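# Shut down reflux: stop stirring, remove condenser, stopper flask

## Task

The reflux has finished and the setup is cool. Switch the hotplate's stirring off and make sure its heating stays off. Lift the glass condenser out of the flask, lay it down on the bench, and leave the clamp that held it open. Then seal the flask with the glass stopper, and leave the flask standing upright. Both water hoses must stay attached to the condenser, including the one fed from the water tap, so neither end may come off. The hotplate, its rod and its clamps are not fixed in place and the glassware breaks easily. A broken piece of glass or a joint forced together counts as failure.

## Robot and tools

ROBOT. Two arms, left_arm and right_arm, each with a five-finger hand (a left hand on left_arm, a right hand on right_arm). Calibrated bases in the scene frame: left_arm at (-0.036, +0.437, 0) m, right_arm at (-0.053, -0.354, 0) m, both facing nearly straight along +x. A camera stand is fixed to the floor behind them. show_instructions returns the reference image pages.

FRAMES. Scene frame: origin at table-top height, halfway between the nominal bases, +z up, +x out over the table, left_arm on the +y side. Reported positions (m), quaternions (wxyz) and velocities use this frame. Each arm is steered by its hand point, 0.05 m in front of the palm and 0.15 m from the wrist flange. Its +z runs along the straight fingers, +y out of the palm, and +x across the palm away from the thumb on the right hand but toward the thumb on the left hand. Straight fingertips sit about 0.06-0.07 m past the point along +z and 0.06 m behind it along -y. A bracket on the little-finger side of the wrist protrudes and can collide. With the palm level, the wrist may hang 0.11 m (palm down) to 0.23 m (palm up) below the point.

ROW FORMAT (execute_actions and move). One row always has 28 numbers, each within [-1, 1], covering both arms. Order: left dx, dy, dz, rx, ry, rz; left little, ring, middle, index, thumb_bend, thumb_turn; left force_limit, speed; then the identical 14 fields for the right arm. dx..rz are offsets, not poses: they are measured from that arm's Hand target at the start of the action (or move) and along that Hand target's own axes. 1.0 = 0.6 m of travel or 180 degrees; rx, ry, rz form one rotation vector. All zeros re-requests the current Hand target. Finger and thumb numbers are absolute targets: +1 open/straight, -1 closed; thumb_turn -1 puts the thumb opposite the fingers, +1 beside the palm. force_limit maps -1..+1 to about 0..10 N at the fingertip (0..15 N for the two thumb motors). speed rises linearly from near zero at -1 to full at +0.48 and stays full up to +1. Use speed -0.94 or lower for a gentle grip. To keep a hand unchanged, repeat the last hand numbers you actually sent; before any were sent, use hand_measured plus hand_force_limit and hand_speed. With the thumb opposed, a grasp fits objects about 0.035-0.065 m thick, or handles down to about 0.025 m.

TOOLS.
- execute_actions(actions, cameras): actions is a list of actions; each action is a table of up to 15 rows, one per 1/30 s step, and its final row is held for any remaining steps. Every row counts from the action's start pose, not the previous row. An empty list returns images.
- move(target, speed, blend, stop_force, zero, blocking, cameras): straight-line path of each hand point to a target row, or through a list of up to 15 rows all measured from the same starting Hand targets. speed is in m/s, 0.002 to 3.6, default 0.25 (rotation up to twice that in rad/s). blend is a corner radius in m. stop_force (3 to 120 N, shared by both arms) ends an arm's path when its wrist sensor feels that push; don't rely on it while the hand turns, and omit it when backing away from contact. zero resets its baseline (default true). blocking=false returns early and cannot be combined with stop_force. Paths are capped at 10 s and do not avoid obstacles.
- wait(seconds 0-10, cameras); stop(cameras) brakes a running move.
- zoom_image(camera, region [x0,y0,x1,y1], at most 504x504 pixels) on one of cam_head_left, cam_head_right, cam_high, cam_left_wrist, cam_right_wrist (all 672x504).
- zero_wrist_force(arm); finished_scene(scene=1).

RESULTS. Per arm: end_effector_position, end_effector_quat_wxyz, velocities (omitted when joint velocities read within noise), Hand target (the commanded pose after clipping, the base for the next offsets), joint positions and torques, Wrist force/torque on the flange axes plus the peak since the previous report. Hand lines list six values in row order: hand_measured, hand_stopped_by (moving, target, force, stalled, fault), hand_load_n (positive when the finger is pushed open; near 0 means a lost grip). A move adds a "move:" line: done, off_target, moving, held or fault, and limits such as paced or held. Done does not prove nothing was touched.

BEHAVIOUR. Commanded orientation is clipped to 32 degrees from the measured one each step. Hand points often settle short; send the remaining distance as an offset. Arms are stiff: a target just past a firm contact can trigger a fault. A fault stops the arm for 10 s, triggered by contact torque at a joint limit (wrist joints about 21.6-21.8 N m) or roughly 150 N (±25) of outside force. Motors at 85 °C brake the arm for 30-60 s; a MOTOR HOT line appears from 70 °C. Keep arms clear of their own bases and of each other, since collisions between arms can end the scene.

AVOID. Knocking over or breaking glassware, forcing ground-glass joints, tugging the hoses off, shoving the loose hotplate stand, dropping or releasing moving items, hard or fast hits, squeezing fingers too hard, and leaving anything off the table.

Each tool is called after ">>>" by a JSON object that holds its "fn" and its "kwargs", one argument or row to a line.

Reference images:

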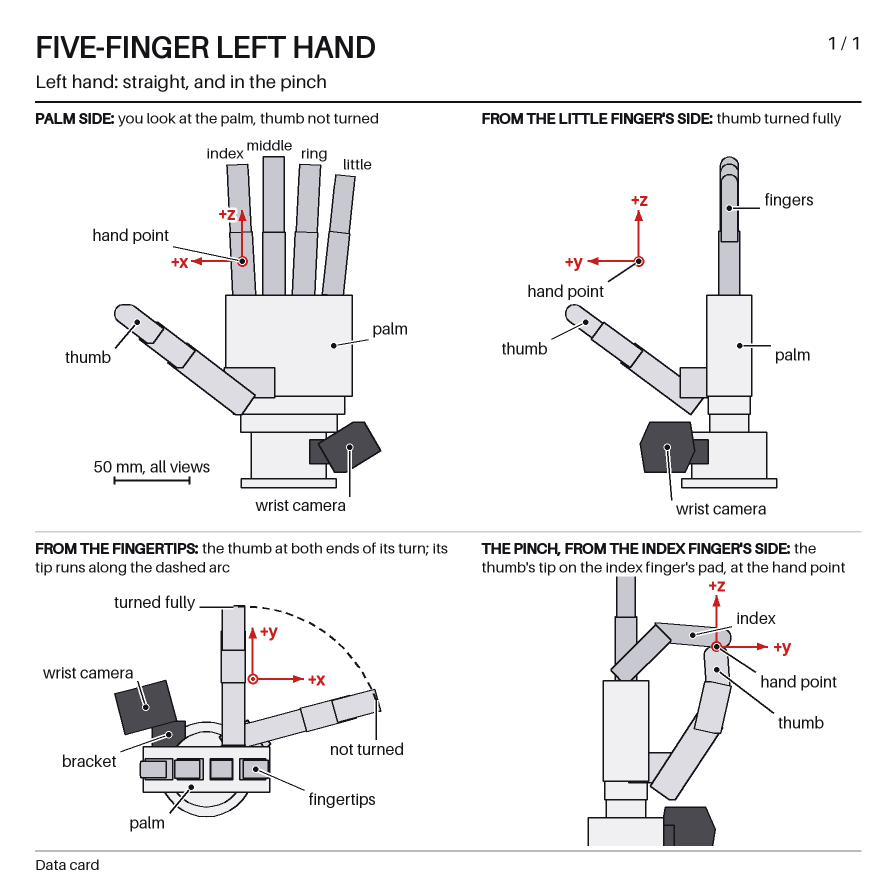

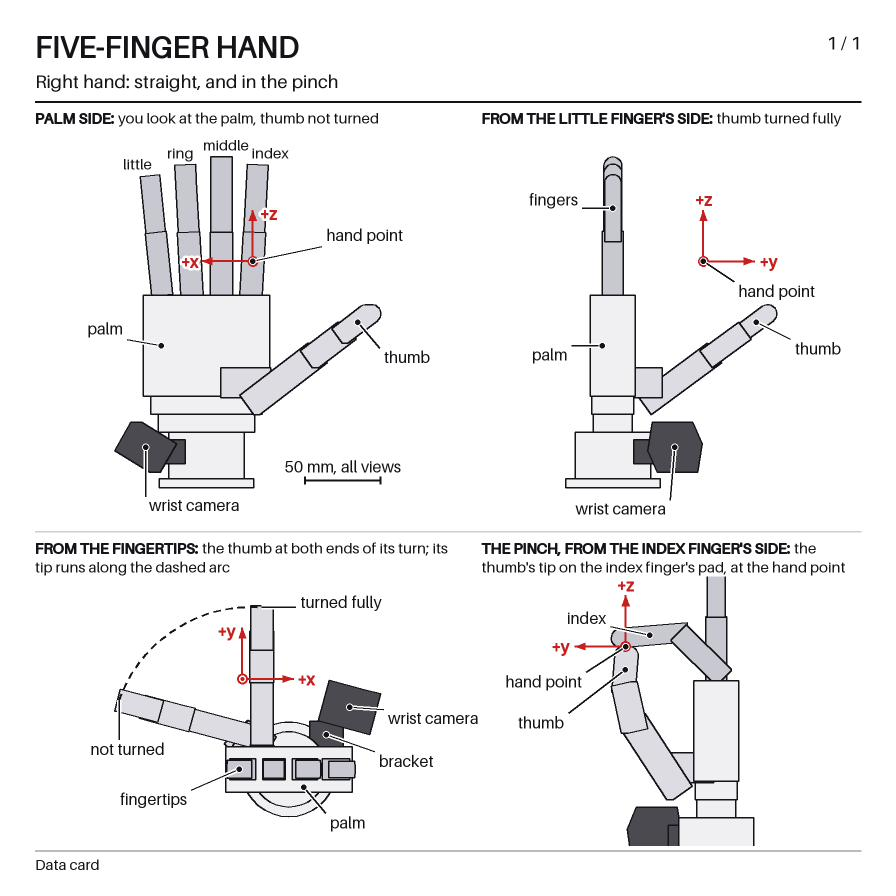

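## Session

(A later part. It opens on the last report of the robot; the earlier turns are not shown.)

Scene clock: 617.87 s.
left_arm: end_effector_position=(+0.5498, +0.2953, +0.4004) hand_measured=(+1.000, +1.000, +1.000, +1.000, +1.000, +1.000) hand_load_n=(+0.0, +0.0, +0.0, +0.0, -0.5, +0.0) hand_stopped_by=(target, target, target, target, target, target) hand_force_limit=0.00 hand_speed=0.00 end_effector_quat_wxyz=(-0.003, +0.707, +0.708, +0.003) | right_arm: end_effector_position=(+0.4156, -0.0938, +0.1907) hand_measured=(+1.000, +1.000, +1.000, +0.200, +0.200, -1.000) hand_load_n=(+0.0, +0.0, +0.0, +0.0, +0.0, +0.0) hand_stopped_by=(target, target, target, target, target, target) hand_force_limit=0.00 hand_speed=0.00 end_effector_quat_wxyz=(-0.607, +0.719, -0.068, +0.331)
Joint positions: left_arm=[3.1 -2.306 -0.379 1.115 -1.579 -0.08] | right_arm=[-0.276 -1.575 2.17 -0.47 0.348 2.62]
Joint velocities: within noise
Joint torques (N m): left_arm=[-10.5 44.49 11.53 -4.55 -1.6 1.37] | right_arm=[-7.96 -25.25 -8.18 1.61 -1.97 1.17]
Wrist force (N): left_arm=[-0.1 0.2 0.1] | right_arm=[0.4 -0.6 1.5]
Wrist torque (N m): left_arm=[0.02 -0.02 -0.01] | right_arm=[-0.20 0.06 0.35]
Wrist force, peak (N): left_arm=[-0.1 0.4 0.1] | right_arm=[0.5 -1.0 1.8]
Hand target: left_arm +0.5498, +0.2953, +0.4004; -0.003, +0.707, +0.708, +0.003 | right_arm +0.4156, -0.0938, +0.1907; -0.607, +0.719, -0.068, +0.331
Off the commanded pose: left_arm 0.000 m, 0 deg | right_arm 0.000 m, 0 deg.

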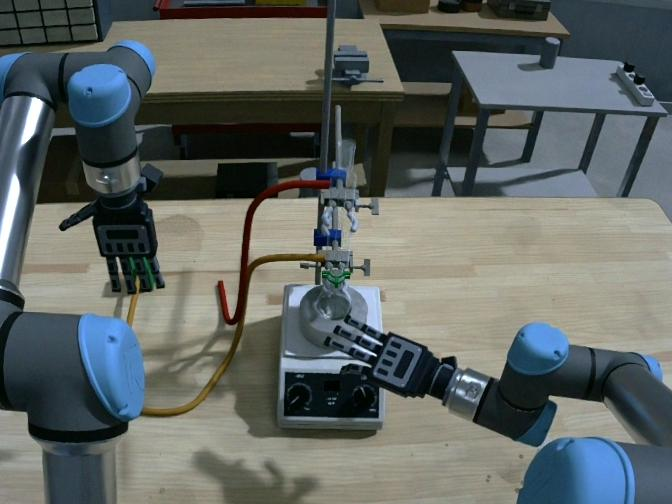

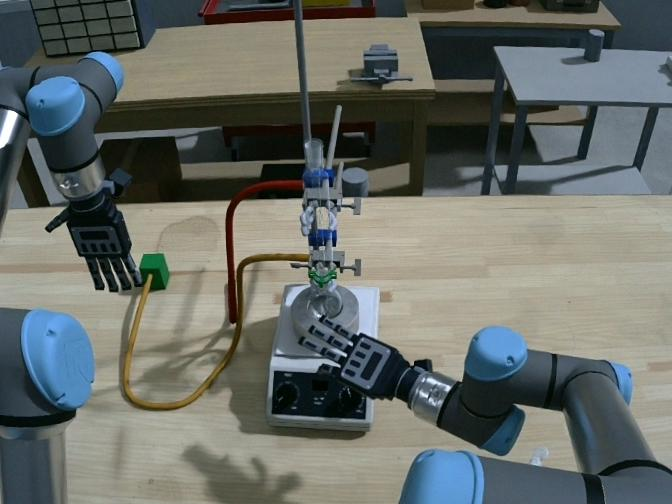

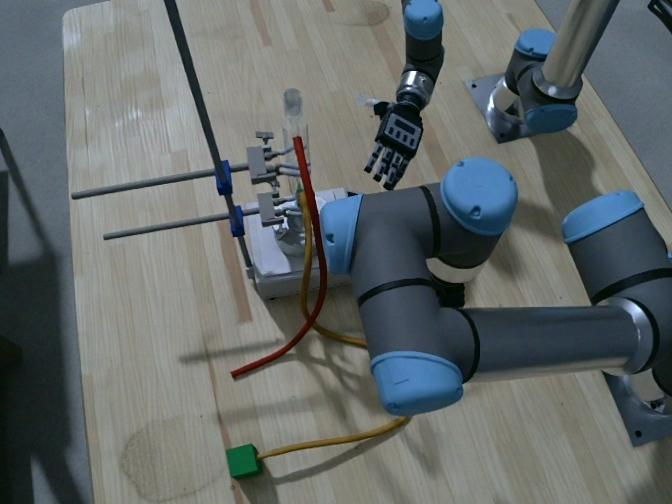

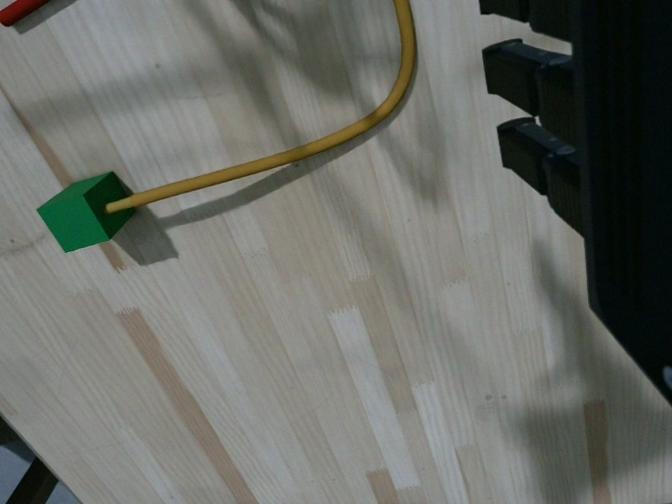

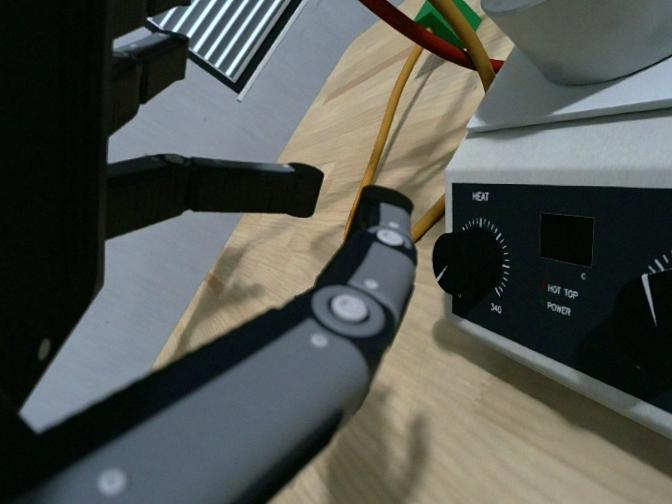

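>>> {"fn": "move", "kwargs": {
  "target": [0,0,0,0,0,0,1,1,1,1,1,1,0,0, -0.0443,0.1323,-0.0172,0,0.1062,0.0324,1,1,1,0.5,0.3,-1,-0.3,-0.3],
  "cameras": ["cam_head_left","cam_head_right","cam_right_wrist"]
}}

>>> {"fn": "zoom_image", "kwargs": {
  "camera": "cam_head_left",
  "region": [280, 320, 440, 440]
}}

>>> {"fn": "zoom_image", "kwargs": {
  "camera": "cam_head_right",
  "region": [260, 320, 420, 440]
}}

Scene clock: 698.23 s.
left_arm: end_effector_position=(+0.5498, +0.2953, +0.4004) hand_measured=(+1.000, +1.000, +1.000, +1.000, +1.000, +1.000) hand_load_n=(+0.0, +0.0, +0.0, +0.0, +0.0, +0.0) hand_stopped_by=(target, target, target, target, target, target) hand_force_limit=0.00 hand_speed=0.00 end_effector_quat_wxyz=(-0.003, +0.707, +0.708, +0.003) | right_arm: end_effector_position=(+0.4135, -0.1091, +0.1079) hand_measured=(+1.000, +1.000, +1.000, +0.500, +0.300, -1.000) hand_load_n=(+0.0, +0.0, +0.0, +0.0, +0.0, +0.0) hand_stopped_by=(target, target, target, target, target, target) hand_force_limit=-0.30 hand_speed=-0.30 end_effector_quat_wxyz=(+0.604, -0.649, +0.204, -0.415) end_effector_velocity=(+0.002, -0.001, +0.001) end_effector_angular_velocity=(-0.001, -0.007, -0.005)
Joint positions: left_arm=[3.1 -2.306 -0.379 1.115 -1.579 -0.08] | right_arm=[-0.234 -1.5 2.506 -1.119 0.703 2.931]
Joint velocities: left_arm=[within noise] | right_arm=[0 0 0 -0.006 0.005 0]
Joint torques (N m): left_arm=[-9.73 44.78 12.21 -4.7 -1.58 1.62] | right_arm=[-5.78 -8.24 -8.97 -3.08 2.57 0.25]
Wrist force (N): left_arm=[0.1 0.3 0.3] | right_arm=[0.4 -0.9 1.5]
Wrist torque (N m): left_arm=[0.02 -0.04 0.00] | right_arm=[-0.25 0.11 0.31]
Wrist force, peak (N): left_arm=[0.1 0.3 0.3] | right_arm=[1.2 -1.8 1.4]
Hand target: left_arm +0.5498, +0.2953, +0.4004; -0.003, +0.707, +0.708, +0.003 | right_arm +0.4135, -0.1091, +0.1078; +0.604, -0.649, +0.205, -0.415
Off the commanded pose: left_arm 0.000 m, 0 deg | right_arm 0.000 m, 0 deg.
move: done
Images, in order (width x height): cam_head_left 672x504, cam_head_right 672x504, cam_right_wrist 672x504.

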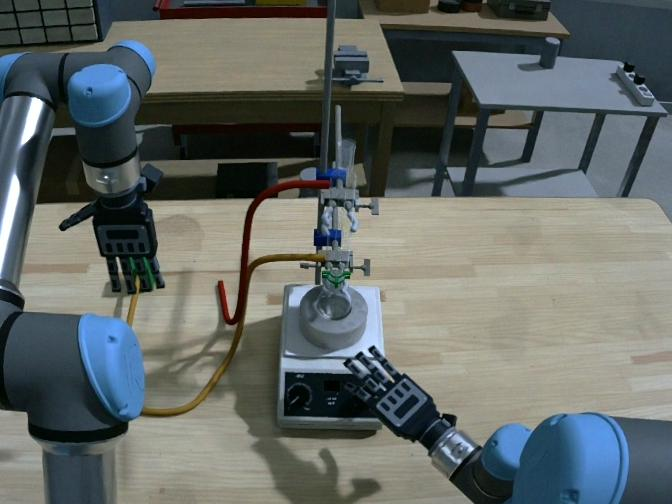

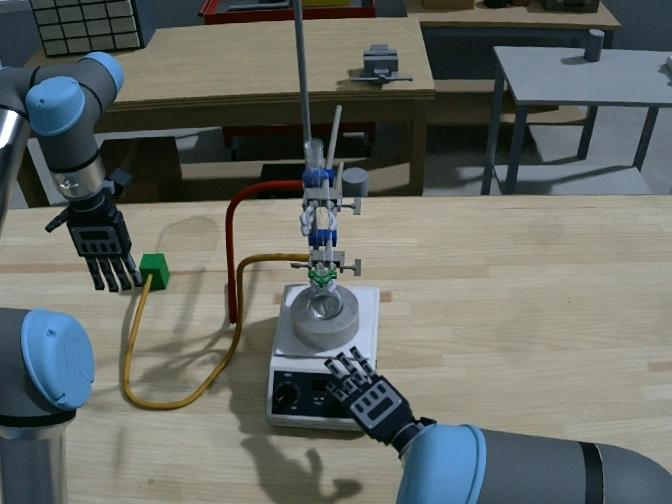

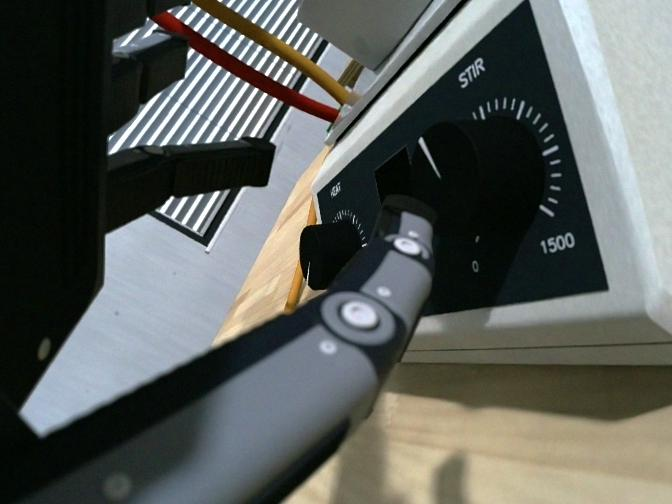

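Scaled by 3.150 from the camera's 672x504 image, which has a finer 960x720 frame.

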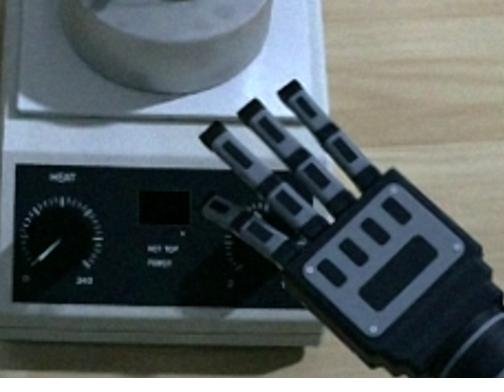

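Scaled by 3.150 from the camera's 672x504 image, which has a finer 960x720 frame.

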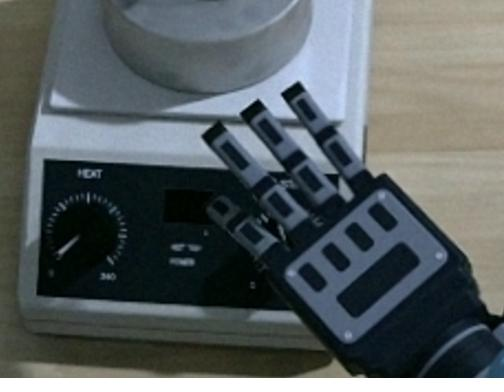

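>>> {"fn": "move", "kwargs": {
  "target": [0,0,0,0,0,0,1,1,1,1,1,1,0,0, 0.005,0.0317,0.0218,0,0,0,1,1,1,0.5,0.3,-1,-0.3,-0.3],
  "cameras": ["cam_head_left","cam_head_right","cam_right_wrist"],
  "speed": 0.1
}}

>>> {"fn": "zoom_image", "kwargs": {
  "camera": "cam_head_left",
  "region": [280, 320, 440, 440]
}}

>>> {"fn": "zoom_image", "kwargs": {
  "camera": "cam_right_wrist",
  "region": [300, 30, 600, 330]
}}

Scene clock: 725.73 s.
left_arm: end_effector_position=(+0.5498, +0.2953, +0.4004) hand_measured=(+1.000, +1.000, +1.000, +1.000, +1.000, +1.000) hand_load_n=(+0.0, +0.0, +0.0, +0.0, +0.0, +0.0) hand_stopped_by=(target, target, target, target, target, target) hand_force_limit=0.00 hand_speed=0.00 end_effector_quat_wxyz=(-0.003, +0.707, +0.708, +0.003) | right_arm: end_effector_position=(+0.4300, -0.1069, +0.0916) hand_measured=(+1.000, +1.000, +1.000, +0.500, +0.300, -1.000) hand_load_n=(+0.0, +0.0, +0.0, +0.0, +0.0, +0.0) hand_stopped_by=(target, target, target, target, target, target) hand_force_limit=-0.30 hand_speed=-0.30 end_effector_quat_wxyz=(+0.604, -0.649, +0.205, -0.415)
Joint positions: left_arm=[3.1 -2.306 -0.379 1.115 -1.579 -0.08] | right_arm=[-0.214 -1.408 2.473 -1.176 0.724 2.927]
Joint torques (N m): left_arm=[-9.86 45.7 12.64 -4.7 -1.52 1.65] | right_arm=[-8.14 -16.13 -1.31 0.36 -2.34 1.38]
Wrist force (N): left_arm=[0.0 0.2 0.1] | right_arm=[0.8 -0.9 1.7]
Wrist torque (N m): left_arm=[0.04 -0.03 -0.01] | right_arm=[-0.25 0.07 0.33]
Wrist force, peak (N): left_arm=[0.2 0.3 0.1] | right_arm=[0.8 -1.1 1.9]
Hand target: left_arm +0.5498, +0.2953, +0.4004; -0.003, +0.707, +0.708, +0.003 | right_arm +0.4300, -0.1069, +0.0915; +0.604, -0.649, +0.205, -0.415
Off the commanded pose: left_arm 0.000 m, 0 deg | right_arm 0.000 m, 0 deg.
move: done
Images, in order (width x height): cam_head_left 672x504, cam_head_right 672x504, cam_right_wrist 672x504.

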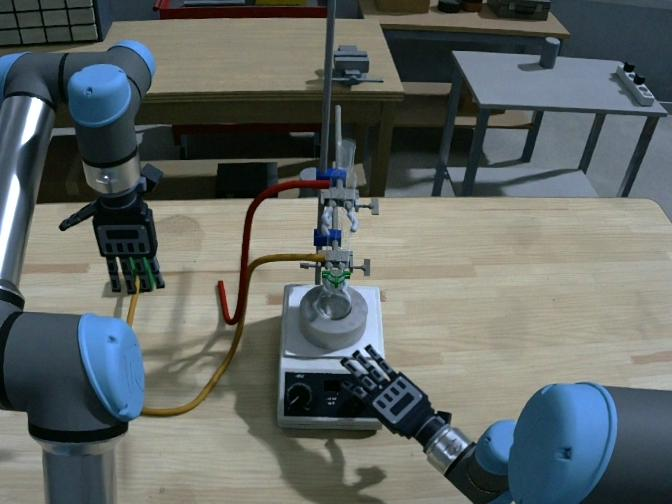

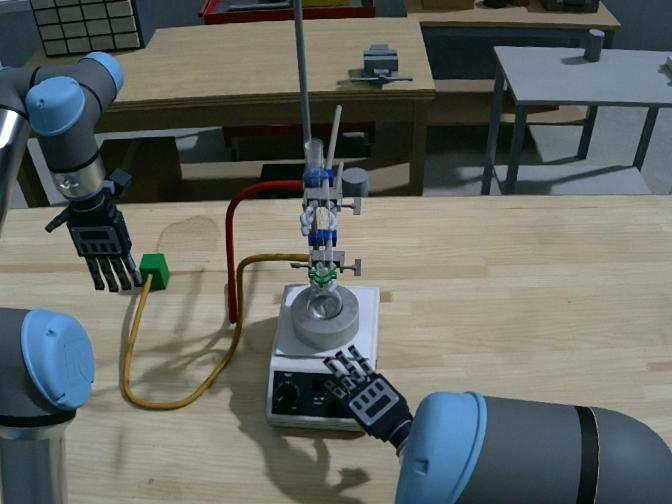

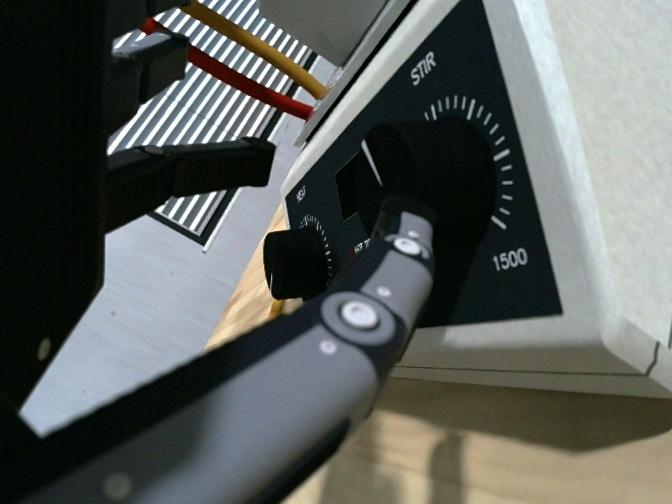

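Scaled by 3.150 from the camera's 672x504 image, which has a finer 960x720 frame.

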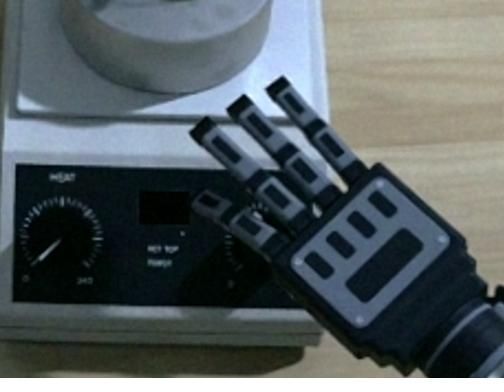

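Scaled by 1.680 from the camera's 672x504 image, which has a finer 960x720 frame.

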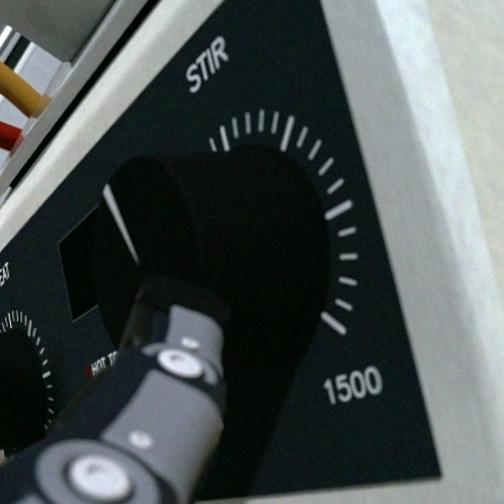

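>>> {"fn": "move", "kwargs": {
  "target": [0,0,0,0,0,0,1,1,1,1,1,1,0,0, 0.0067,0.0367,0.0112,0,0,0,1,1,1,0.5,0.3,-1,-0.3,-0.3],
  "cameras": ["cam_head_left","cam_head_right","cam_right_wrist"],
  "speed": 0.03,
  "stop_force": 4
}}

>>> {"fn": "zoom_image", "kwargs": {
  "camera": "cam_head_left",
  "region": [280, 320, 440, 440]
}}

>>> {"fn": "zoom_image", "kwargs": {
  "camera": "cam_right_wrist",
  "region": [250, 30, 550, 330]
}}

Scene clock: 756.13 s.
left_arm: end_effector_position=(+0.5498, +0.2953, +0.4004) hand_measured=(+1.000, +1.000, +1.000, +1.000, +1.000, +1.000) hand_load_n=(+0.0, +0.0, +0.0, +0.0, +0.0, +0.0) hand_stopped_by=(target, target, target, target, target, target) hand_force_limit=0.00 hand_speed=0.00 end_effector_quat_wxyz=(-0.003, +0.707, +0.708, +0.003) | right_arm: end_effector_position=(+0.4424, -0.1100, +0.0727) hand_measured=(+1.000, +1.000, +1.000, +0.500, +0.300, -1.000) hand_load_n=(+0.0, +0.0, +0.0, +0.0, -2.0, -1.5) hand_stopped_by=(target, target, target, target, target, target) hand_force_limit=-0.30 hand_speed=-0.30 end_effector_quat_wxyz=(+0.604, -0.649, +0.205, -0.415)
Joint positions: left_arm=[3.1 -2.306 -0.379 1.115 -1.579 -0.08] | right_arm=[-0.216 -1.324 2.454 -1.241 0.722 2.928]
Joint torques (N m): left_arm=[-9.58 45.62 15.14 -4.62 -1.75 1.43] | right_arm=[7.32 -8.64 -0.01 -2.63 2.87 -0.52]
Wrist force (N): left_arm=[0.0 0.2 0.1] | right_arm=[1.7 -3.0 0.4]
Wrist torque (N m): left_arm=[0.04 -0.03 -0.01] | right_arm=[-0.25 0.08 0.29]
Wrist force, peak (N): left_arm=[0.2 0.4 0.0] | right_arm=[0.6 -8.7 -5.3]
Hand target: left_arm +0.5498, +0.2953, +0.4004; -0.003, +0.707, +0.708, +0.003 | right_arm +0.4424, -0.1100, +0.0727; +0.604, -0.649, +0.205, -0.415 (not the last commanded pose)
Off the commanded pose: left_arm 0.000 m, 0 deg | right_arm 0.001 m, 0 deg.
move: contact (right_arm)
Images, in order (width x height): cam_head_left 672x504, cam_head_right 672x504, cam_right_wrist 672x504.

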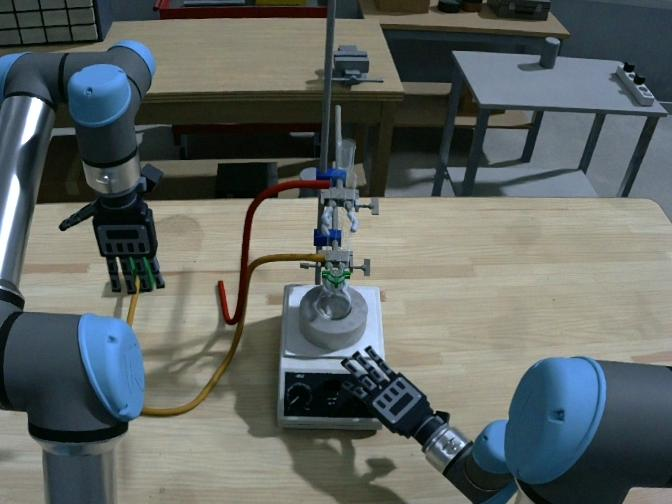

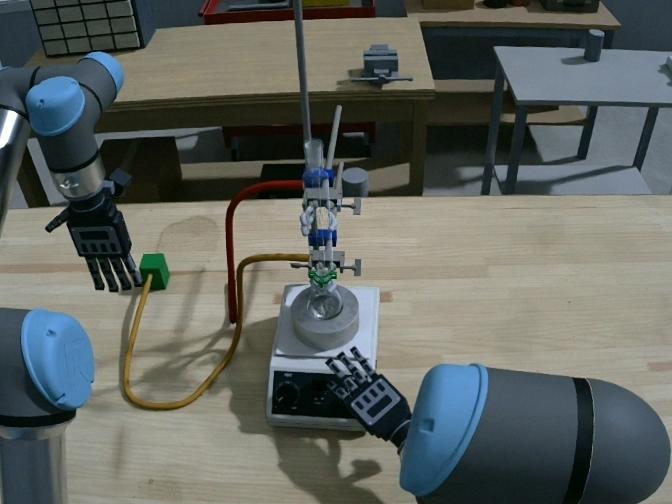

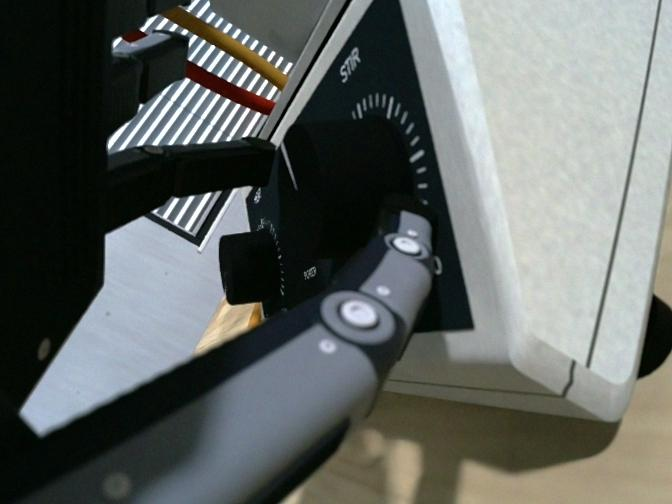

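Scaled by 3.150 from the camera's 672x504 image, which has a finer 960x720 frame.

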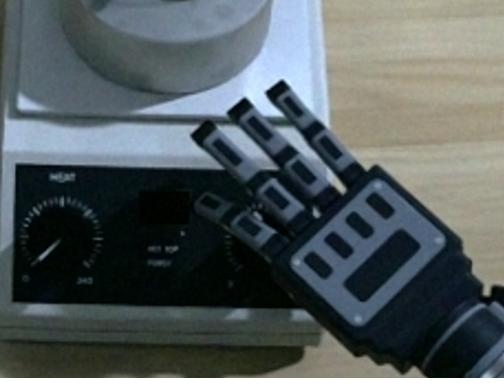

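Scaled by 1.680 from the camera's 672x504 image, which has a finer 960x720 frame.

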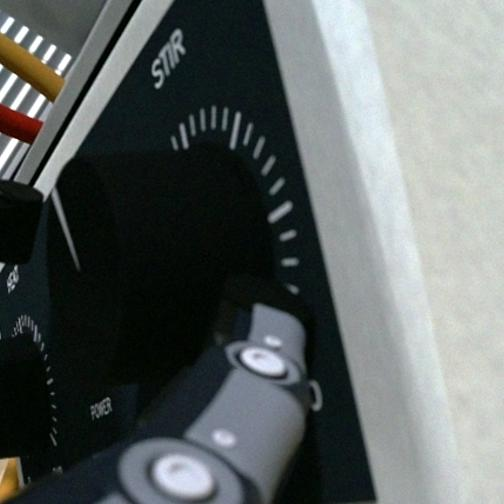

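>>> {"fn": "move", "kwargs": {
  "target": [
    [0,0,0,0,0,0,1,1,1,1,1,1,0,0, 0.0067,-0.0053,-0.0015,0,0,0,1,1,1,0.5,0.3,-1,-0.3,-0.3],
    [0,0,0,0,0,0,1,1,1,1,1,1,0,0, 0.0067,-0.0053,-0.0015,0,0,0,1,1,1,0.0,0.0,-1,-0.4,-0.5]
  ],
  "cameras": ["cam_head_left","cam_head_right","cam_right_wrist"],
  "speed": 0.05
}}

>>> {"fn": "zoom_image", "kwargs": {
  "camera": "cam_right_wrist",
  "region": [230, 30, 530, 330]
}}

Scene clock: 776.73 s.
left_arm: end_effector_position=(+0.5498, +0.2953, +0.4004) hand_measured=(+1.000, +1.000, +1.000, +1.000, +1.000, +1.000) hand_load_n=(+0.0, +0.0, +0.0, +0.0, +0.0, +0.0) hand_stopped_by=(target, target, target, target, target, target) hand_force_limit=0.00 hand_speed=0.00 end_effector_quat_wxyz=(-0.003, +0.707, +0.708, +0.003) | right_arm: end_effector_position=(+0.4432, -0.1130, +0.0769) hand_measured=(+1.000, +1.000, +1.000, +0.158, +0.260, -1.000) hand_load_n=(+0.0, +0.0, +0.0, +18.5, +8.5, +0.0) hand_stopped_by=(target, target, target, force, force, target) hand_force_limit=-0.40 hand_speed=-0.50 end_effector_quat_wxyz=(+0.604, -0.649, +0.205, -0.415)
Joint positions: left_arm=[3.1 -2.306 -0.379 1.115 -1.579 -0.08] | right_arm=[-0.226 -1.338 2.452 -1.226 0.712 2.93]
Joint torques (N m): left_arm=[-9.9 44.34 15.03 -4.71 -1.61 1.55] | right_arm=[7.33 -9.14 -13.94 0.13 2.58 -1.43]
Wrist force (N): left_arm=[0.1 0.2 0.1] | right_arm=[1.2 -1.2 7.9]
Wrist torque (N m): left_arm=[0.04 -0.05 -0.01] | right_arm=[-0.38 0.07 0.35]
Wrist force, peak (N): left_arm=[0.0 0.2 0.3] | right_arm=[1.5 -1.2 8.2]
Hand target: left_arm +0.5498, +0.2953, +0.4004; -0.003, +0.707, +0.708, +0.003 | right_arm +0.4432, -0.1130, +0.0768; +0.604, -0.649, +0.205, -0.415
Off the commanded pose: left_arm 0.000 m, 0 deg | right_arm 0.000 m, 0 deg.
move: done
Images, in order (width x height): cam_head_left 672x504, cam_head_right 672x504, cam_right_wrist 672x504.

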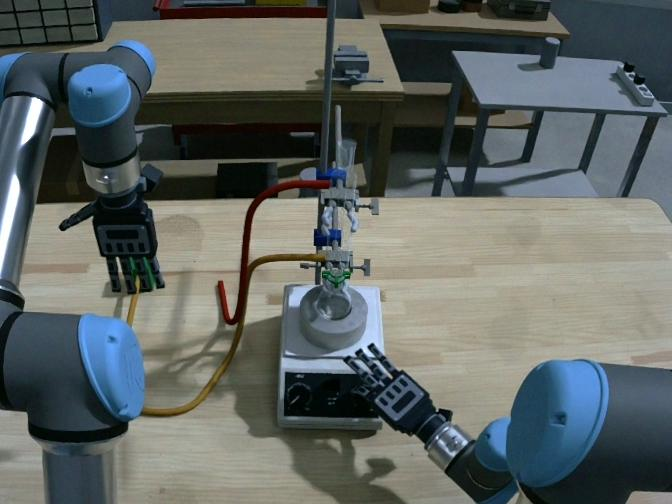

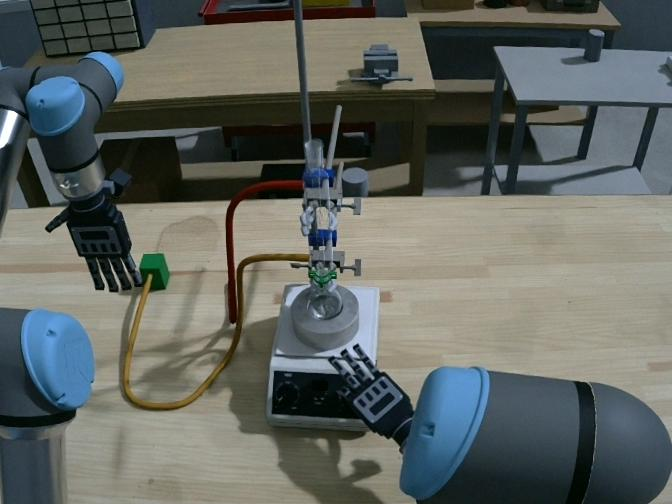

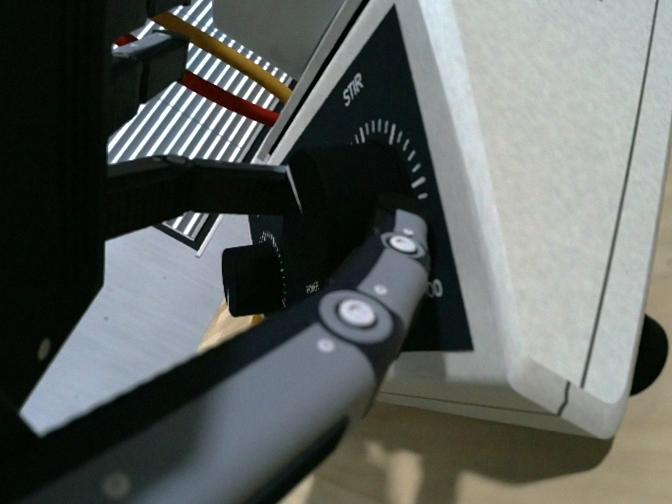

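Scaled by 1.680 from the camera's 672x504 image, which has a finer 960x720 frame.

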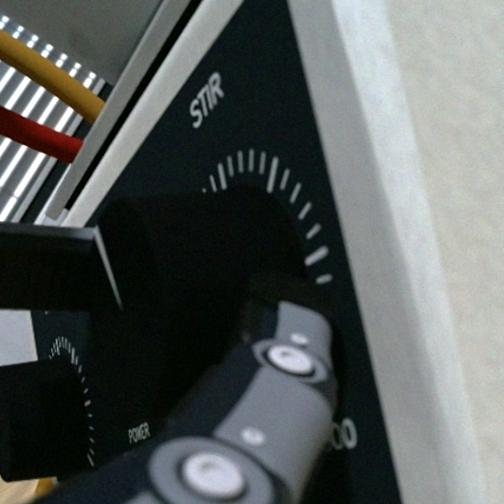

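>>> {"fn": "move", "kwargs": {
  "target": [
    [0,0,0,0,0,0,1,1,1,1,1,1,0,0, 0.0055,0.001,-0.001,0,-0.1328,-0.0406,1,1,1,0.0,0.0,-1,-0.4,-0.5],
    [0,0,0,0,0,0,1,1,1,1,1,1,0,0, 0.012,0.0012,-0.0015,0,-0.2656,-0.0811,1,1,1,0.0,0.0,-1,-0.4,-0.5]
  ],
  "cameras": ["cam_head_left","cam_head_right","cam_right_wrist"],
  "speed": 0.15,
  "blend": 0.003
}}

>>> {"fn": "zoom_image", "kwargs": {
  "camera": "cam_right_wrist",
  "region": [230, 30, 530, 330]
}}

Scene clock: 800.03 s.
left_arm: end_effector_position=(+0.5498, +0.2953, +0.4004) hand_measured=(+1.000, +1.000, +1.000, +1.000, +1.000, +1.000) hand_load_n=(+0.0, +0.0, +0.0, +0.0, +0.0, +0.0) hand_stopped_by=(target, target, target, target, target, target) hand_force_limit=0.00 hand_speed=0.00 end_effector_quat_wxyz=(-0.003, +0.707, +0.708, +0.003) | right_arm: end_effector_position=(+0.4468, -0.1192, +0.0781) hand_measured=(+1.000, +1.000, +1.000, +0.158, +0.260, -1.000) hand_load_n=(+0.0, +0.0, +0.0, +15.0, +12.5, +7.5) hand_stopped_by=(target, target, target, force, force, target) hand_force_limit=-0.40 hand_speed=-0.50 end_effector_quat_wxyz=(-0.579, +0.781, +0.139, +0.188)
Joint positions: left_arm=[3.1 -2.306 -0.379 1.115 -1.579 -0.08] | right_arm=[-0.288 -0.814 1.702 1.109 0.289 0.639]
Joint torques (N m): left_arm=[-9.59 45.3 16.45 -4.64 -1.44 1.46] | right_arm=[2.27 -40.47 -4.31 1.64 -3.86 -2.97]
Wrist force (N): left_arm=[0.1 0.1 0.1] | right_arm=[-8.8 -15.4 -32.9]
Wrist torque (N m): left_arm=[0.02 -0.05 0.00] | right_arm=[-0.98 0.39 0.21]
Wrist force, peak (N): left_arm=[-0.1 0.3 0.4] | right_arm=[-8.7 -16.2 -33.3]
Hand target: left_arm +0.5498, +0.2953, +0.4004; -0.003, +0.707, +0.708, +0.003 | right_arm +0.4468, -0.1192, +0.0782; -0.579, +0.781, +0.139, +0.188
Off the commanded pose: left_arm 0.000 m, 0 deg | right_arm 0.000 m, 0 deg.
move: done
Images, in order (width x height): cam_head_left 672x504, cam_head_right 672x504, cam_right_wrist 672x504.

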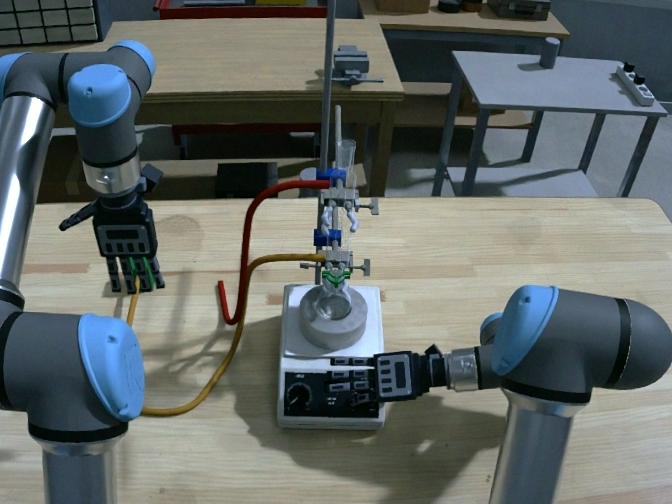

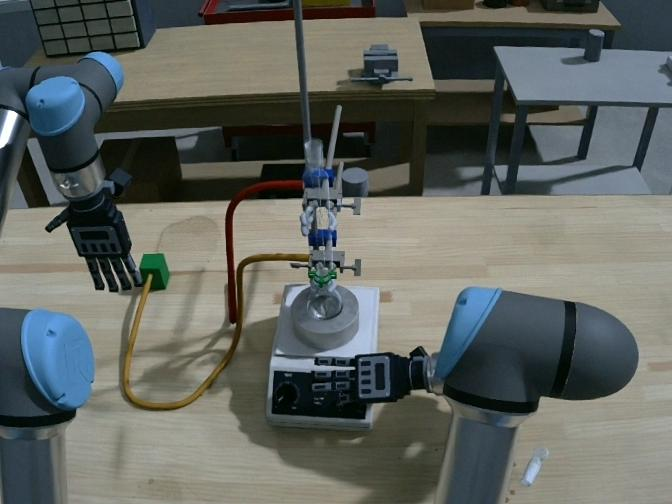

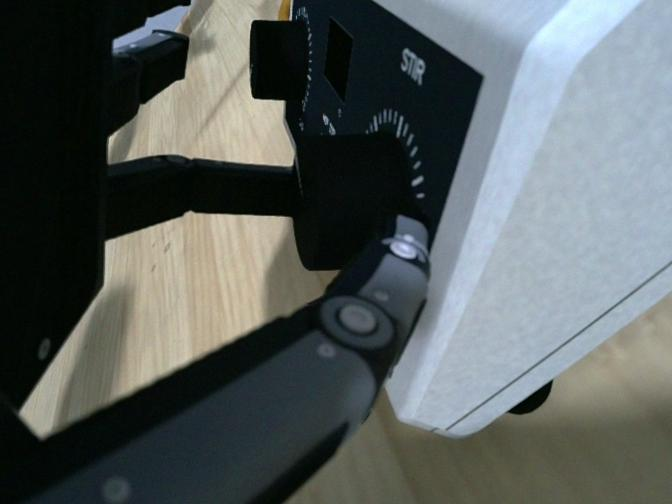

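Scaled by 1.680 from the camera's 672x504 image, which has a finer 960x720 frame.

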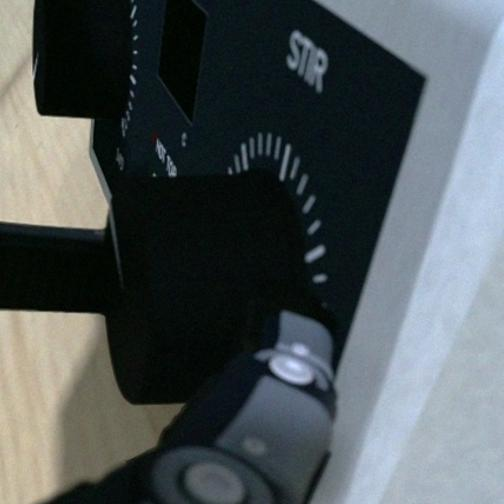

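>>> {"fn": "move", "kwargs": {
  "target": [0,0,0,0,0,0,1,1,1,1,1,1,0,0, 0,0,0,0,0,0,1,1,1,0.5,0.32,-1,-0.4,-0.5],
  "cameras": ["cam_head_left","cam_head_right","cam_right_wrist"]
}}

>>> {"fn": "zoom_image", "kwargs": {
  "camera": "cam_head_left",
  "region": [280, 320, 440, 440]
}}

>>> {"fn": "zoom_image", "kwargs": {
  "camera": "cam_right_wrist",
  "region": [230, 30, 530, 330]
}}

Scene clock: 809.03 s.
left_arm: end_effector_position=(+0.5498, +0.2953, +0.4004) hand_measured=(+1.000, +1.000, +1.000, +1.000, +1.000, +1.000) hand_load_n=(+0.0, +0.0, +0.0, +0.0, +0.0, +0.0) hand_stopped_by=(target, target, target, target, target, target) hand_force_limit=0.00 hand_speed=0.00 end_effector_quat_wxyz=(-0.003, +0.707, +0.708, +0.003) | right_arm: end_effector_position=(+0.4468, -0.1192, +0.0782) hand_measured=(+1.000, +1.000, +1.000, +0.500, +0.312, -1.000) hand_load_n=(+0.0, +0.0, +0.0, +0.0, -12.0, +7.0) hand_stopped_by=(target, target, target, target, target, target) hand_force_limit=-0.40 hand_speed=-0.50 end_effector_quat_wxyz=(-0.579, +0.781, +0.139, +0.188)
Joint positions: left_arm=[3.1 -2.306 -0.379 1.115 -1.579 -0.08] | right_arm=[-0.288 -0.814 1.702 1.109 0.289 0.639]
Joint torques (N m): left_arm=[-10.58 44.66 16.89 -4.42 -1.53 1.37] | right_arm=[7.13 -33.26 -6.55 -2.8 -1.01 0.54]
Wrist force (N): left_arm=[0.0 0.1 0.0] | right_arm=[-9.6 -25.0 -31.1]
Wrist torque (N m): left_arm=[0.03 -0.05 0.00] | right_arm=[-0.93 0.37 0.08]
Wrist force, peak (N): left_arm=[-0.2 0.4 0.3] | right_arm=[-9.9 -26.0 -31.2]
Hand target: left_arm +0.5498, +0.2953, +0.4004; -0.003, +0.707, +0.708, +0.003 | right_arm +0.4468, -0.1192, +0.0782; -0.579, +0.781, +0.139, +0.188
Off the commanded pose: left_arm 0.000 m, 0 deg | right_arm 0.000 m, 0 deg.
move: done
Images, in order (width x height): cam_head_left 672x504, cam_head_right 672x504, cam_right_wrist 672x504.

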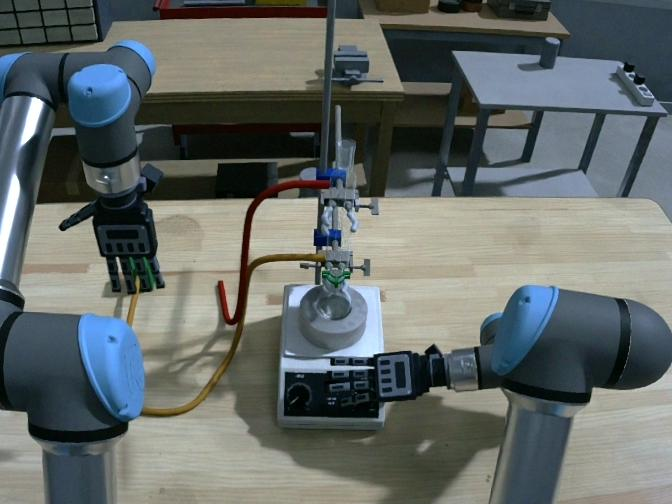

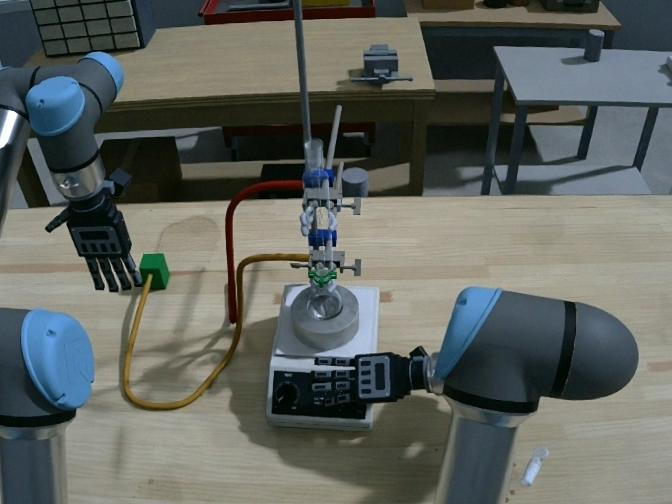

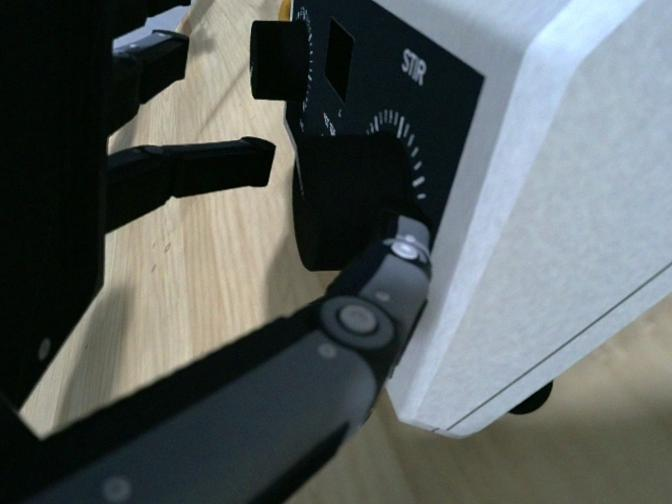

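Scaled by 3.150 from the camera's 672x504 image, which has a finer 960x720 frame.

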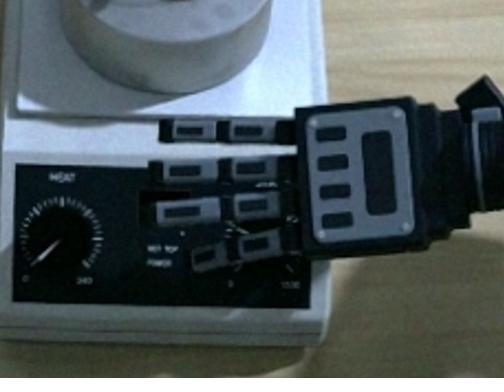

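Scaled by 1.680 from the camera's 672x504 image, which has a finer 960x720 frame.

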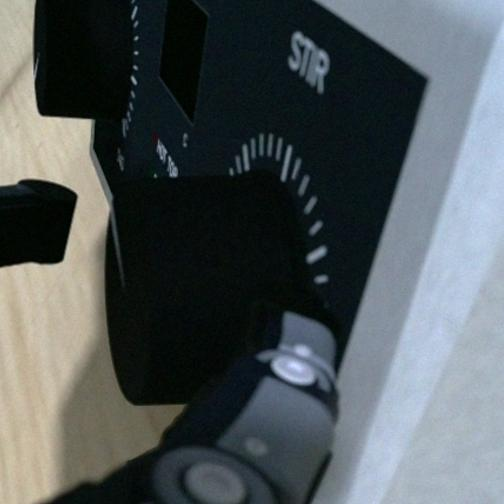

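>>> {"fn": "move", "kwargs": {
  "target": [
    [0,0,0,0,0,0,1,1,1,1,1,1,0,0, 0,-0.01,-0.007,0,0,0,1,1,1,0.5,0.32,-1,-0.4,-0.5],
    [0,0,0,0,0,0,1,1,1,1,1,1,0,0, 0,-0.075,-0.028,0,0,0,1,1,1,0.5,0.32,-1,-0.4,-0.5]
  ],
  "cameras": ["cam_head_left","cam_head_right","cam_right_wrist"],
  "speed": 0.1
}}

>>> {"fn": "zoom_image", "kwargs": {
  "camera": "cam_head_left",
  "region": [280, 320, 440, 440]
}}

>>> {"fn": "zoom_image", "kwargs": {
  "camera": "cam_right_wrist",
  "region": [230, 30, 530, 330]
}}

Scene clock: 818.83 s.
left_arm: end_effector_position=(+0.5498, +0.2953, +0.4004) hand_measured=(+1.000, +1.000, +1.000, +1.000, +1.000, +1.000) hand_load_n=(+0.0, +0.0, +0.0, +0.0, +0.0, +0.0) hand_stopped_by=(target, target, target, target, target, target) hand_force_limit=0.00 hand_speed=0.00 end_effector_quat_wxyz=(-0.003, +0.707, +0.708, +0.003) | right_arm: end_effector_position=(+0.4250, -0.1222, +0.1208) hand_measured=(+1.000, +1.000, +1.000, +0.500, +0.314, -1.000) hand_load_n=(+0.0, +0.0, -0.5, +0.0, +0.0, +0.0) hand_stopped_by=(target, target, target, target, target, target) hand_force_limit=-0.40 hand_speed=-0.50 end_effector_quat_wxyz=(-0.579, +0.781, +0.139, +0.188)
Joint positions: left_arm=[3.1 -2.306 -0.379 1.115 -1.579 -0.08] | right_arm=[-0.308 -0.922 1.778 1.199 0.298 0.577]
Joint torques (N m): left_arm=[-10.35 44.54 19.12 -4.71 -1.52 1.35] | right_arm=[7.58 -41.15 -21.5 1.12 -1.51 1.44]
Wrist force (N): left_arm=[0.0 0.3 0.1] | right_arm=[0.8 -0.5 1.6]
Wrist torque (N m): left_arm=[0.05 -0.03 -0.01] | right_arm=[-0.14 -0.01 0.45]
Wrist force, peak (N): left_arm=[-0.1 0.5 0.1] | right_arm=[-9.7 -25.7 -32.1]
Hand target: left_arm +0.5498, +0.2953, +0.4004; -0.003, +0.707, +0.708, +0.003 | right_arm +0.4250, -0.1221, +0.1209; -0.579, +0.781, +0.139, +0.188
Off the commanded pose: left_arm 0.000 m, 0 deg | right_arm 0.000 m, 0 deg.
move: done
Images, in order (width x height): cam_head_left 672x504, cam_head_right 672x504, cam_right_wrist 672x504.

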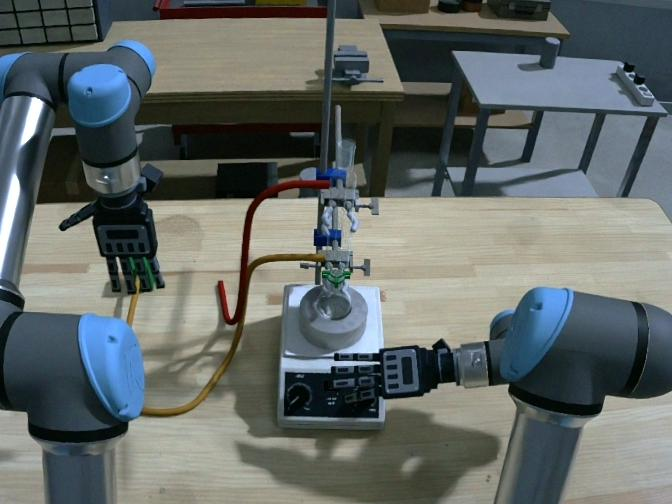

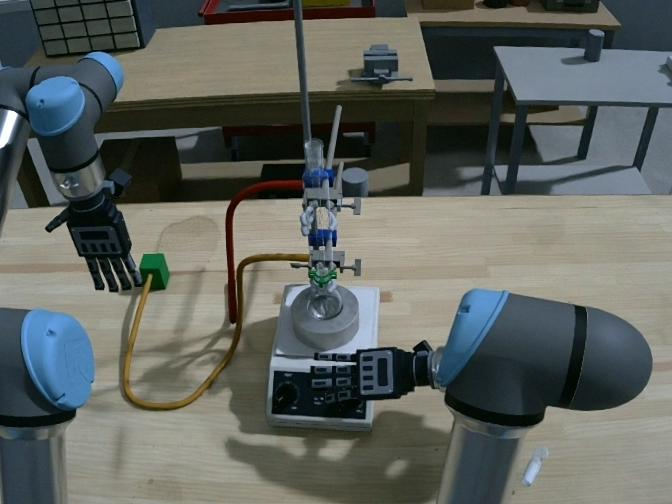

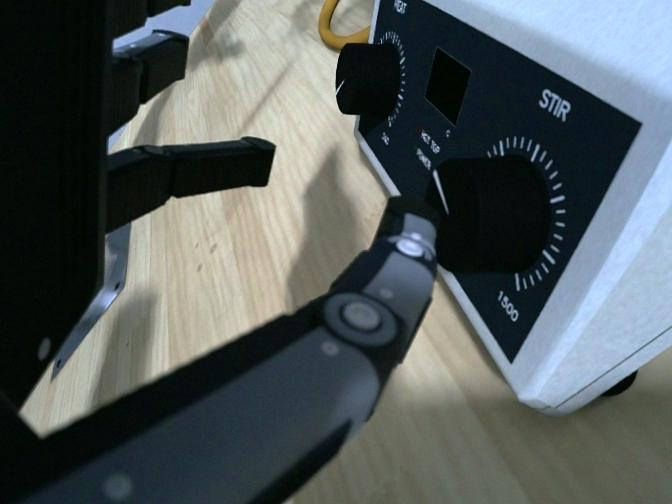

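Scaled by 3.150 from the camera's 672x504 image, which has a finer 960x720 frame.

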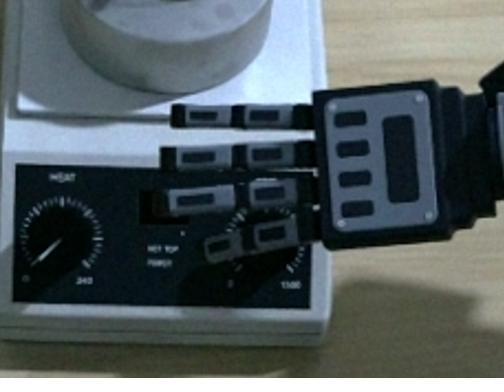

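Scaled by 1.680 from the camera's 672x504 image, which has a finer 960x720 frame.

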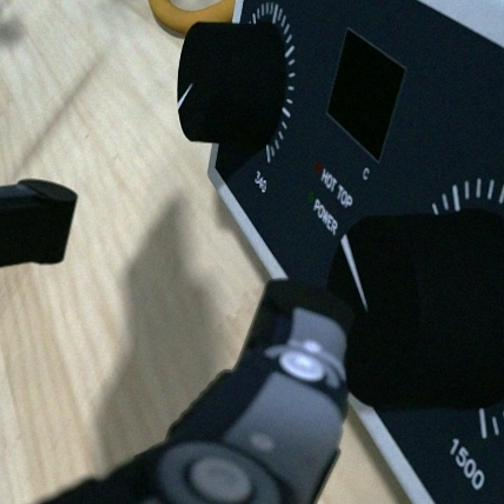

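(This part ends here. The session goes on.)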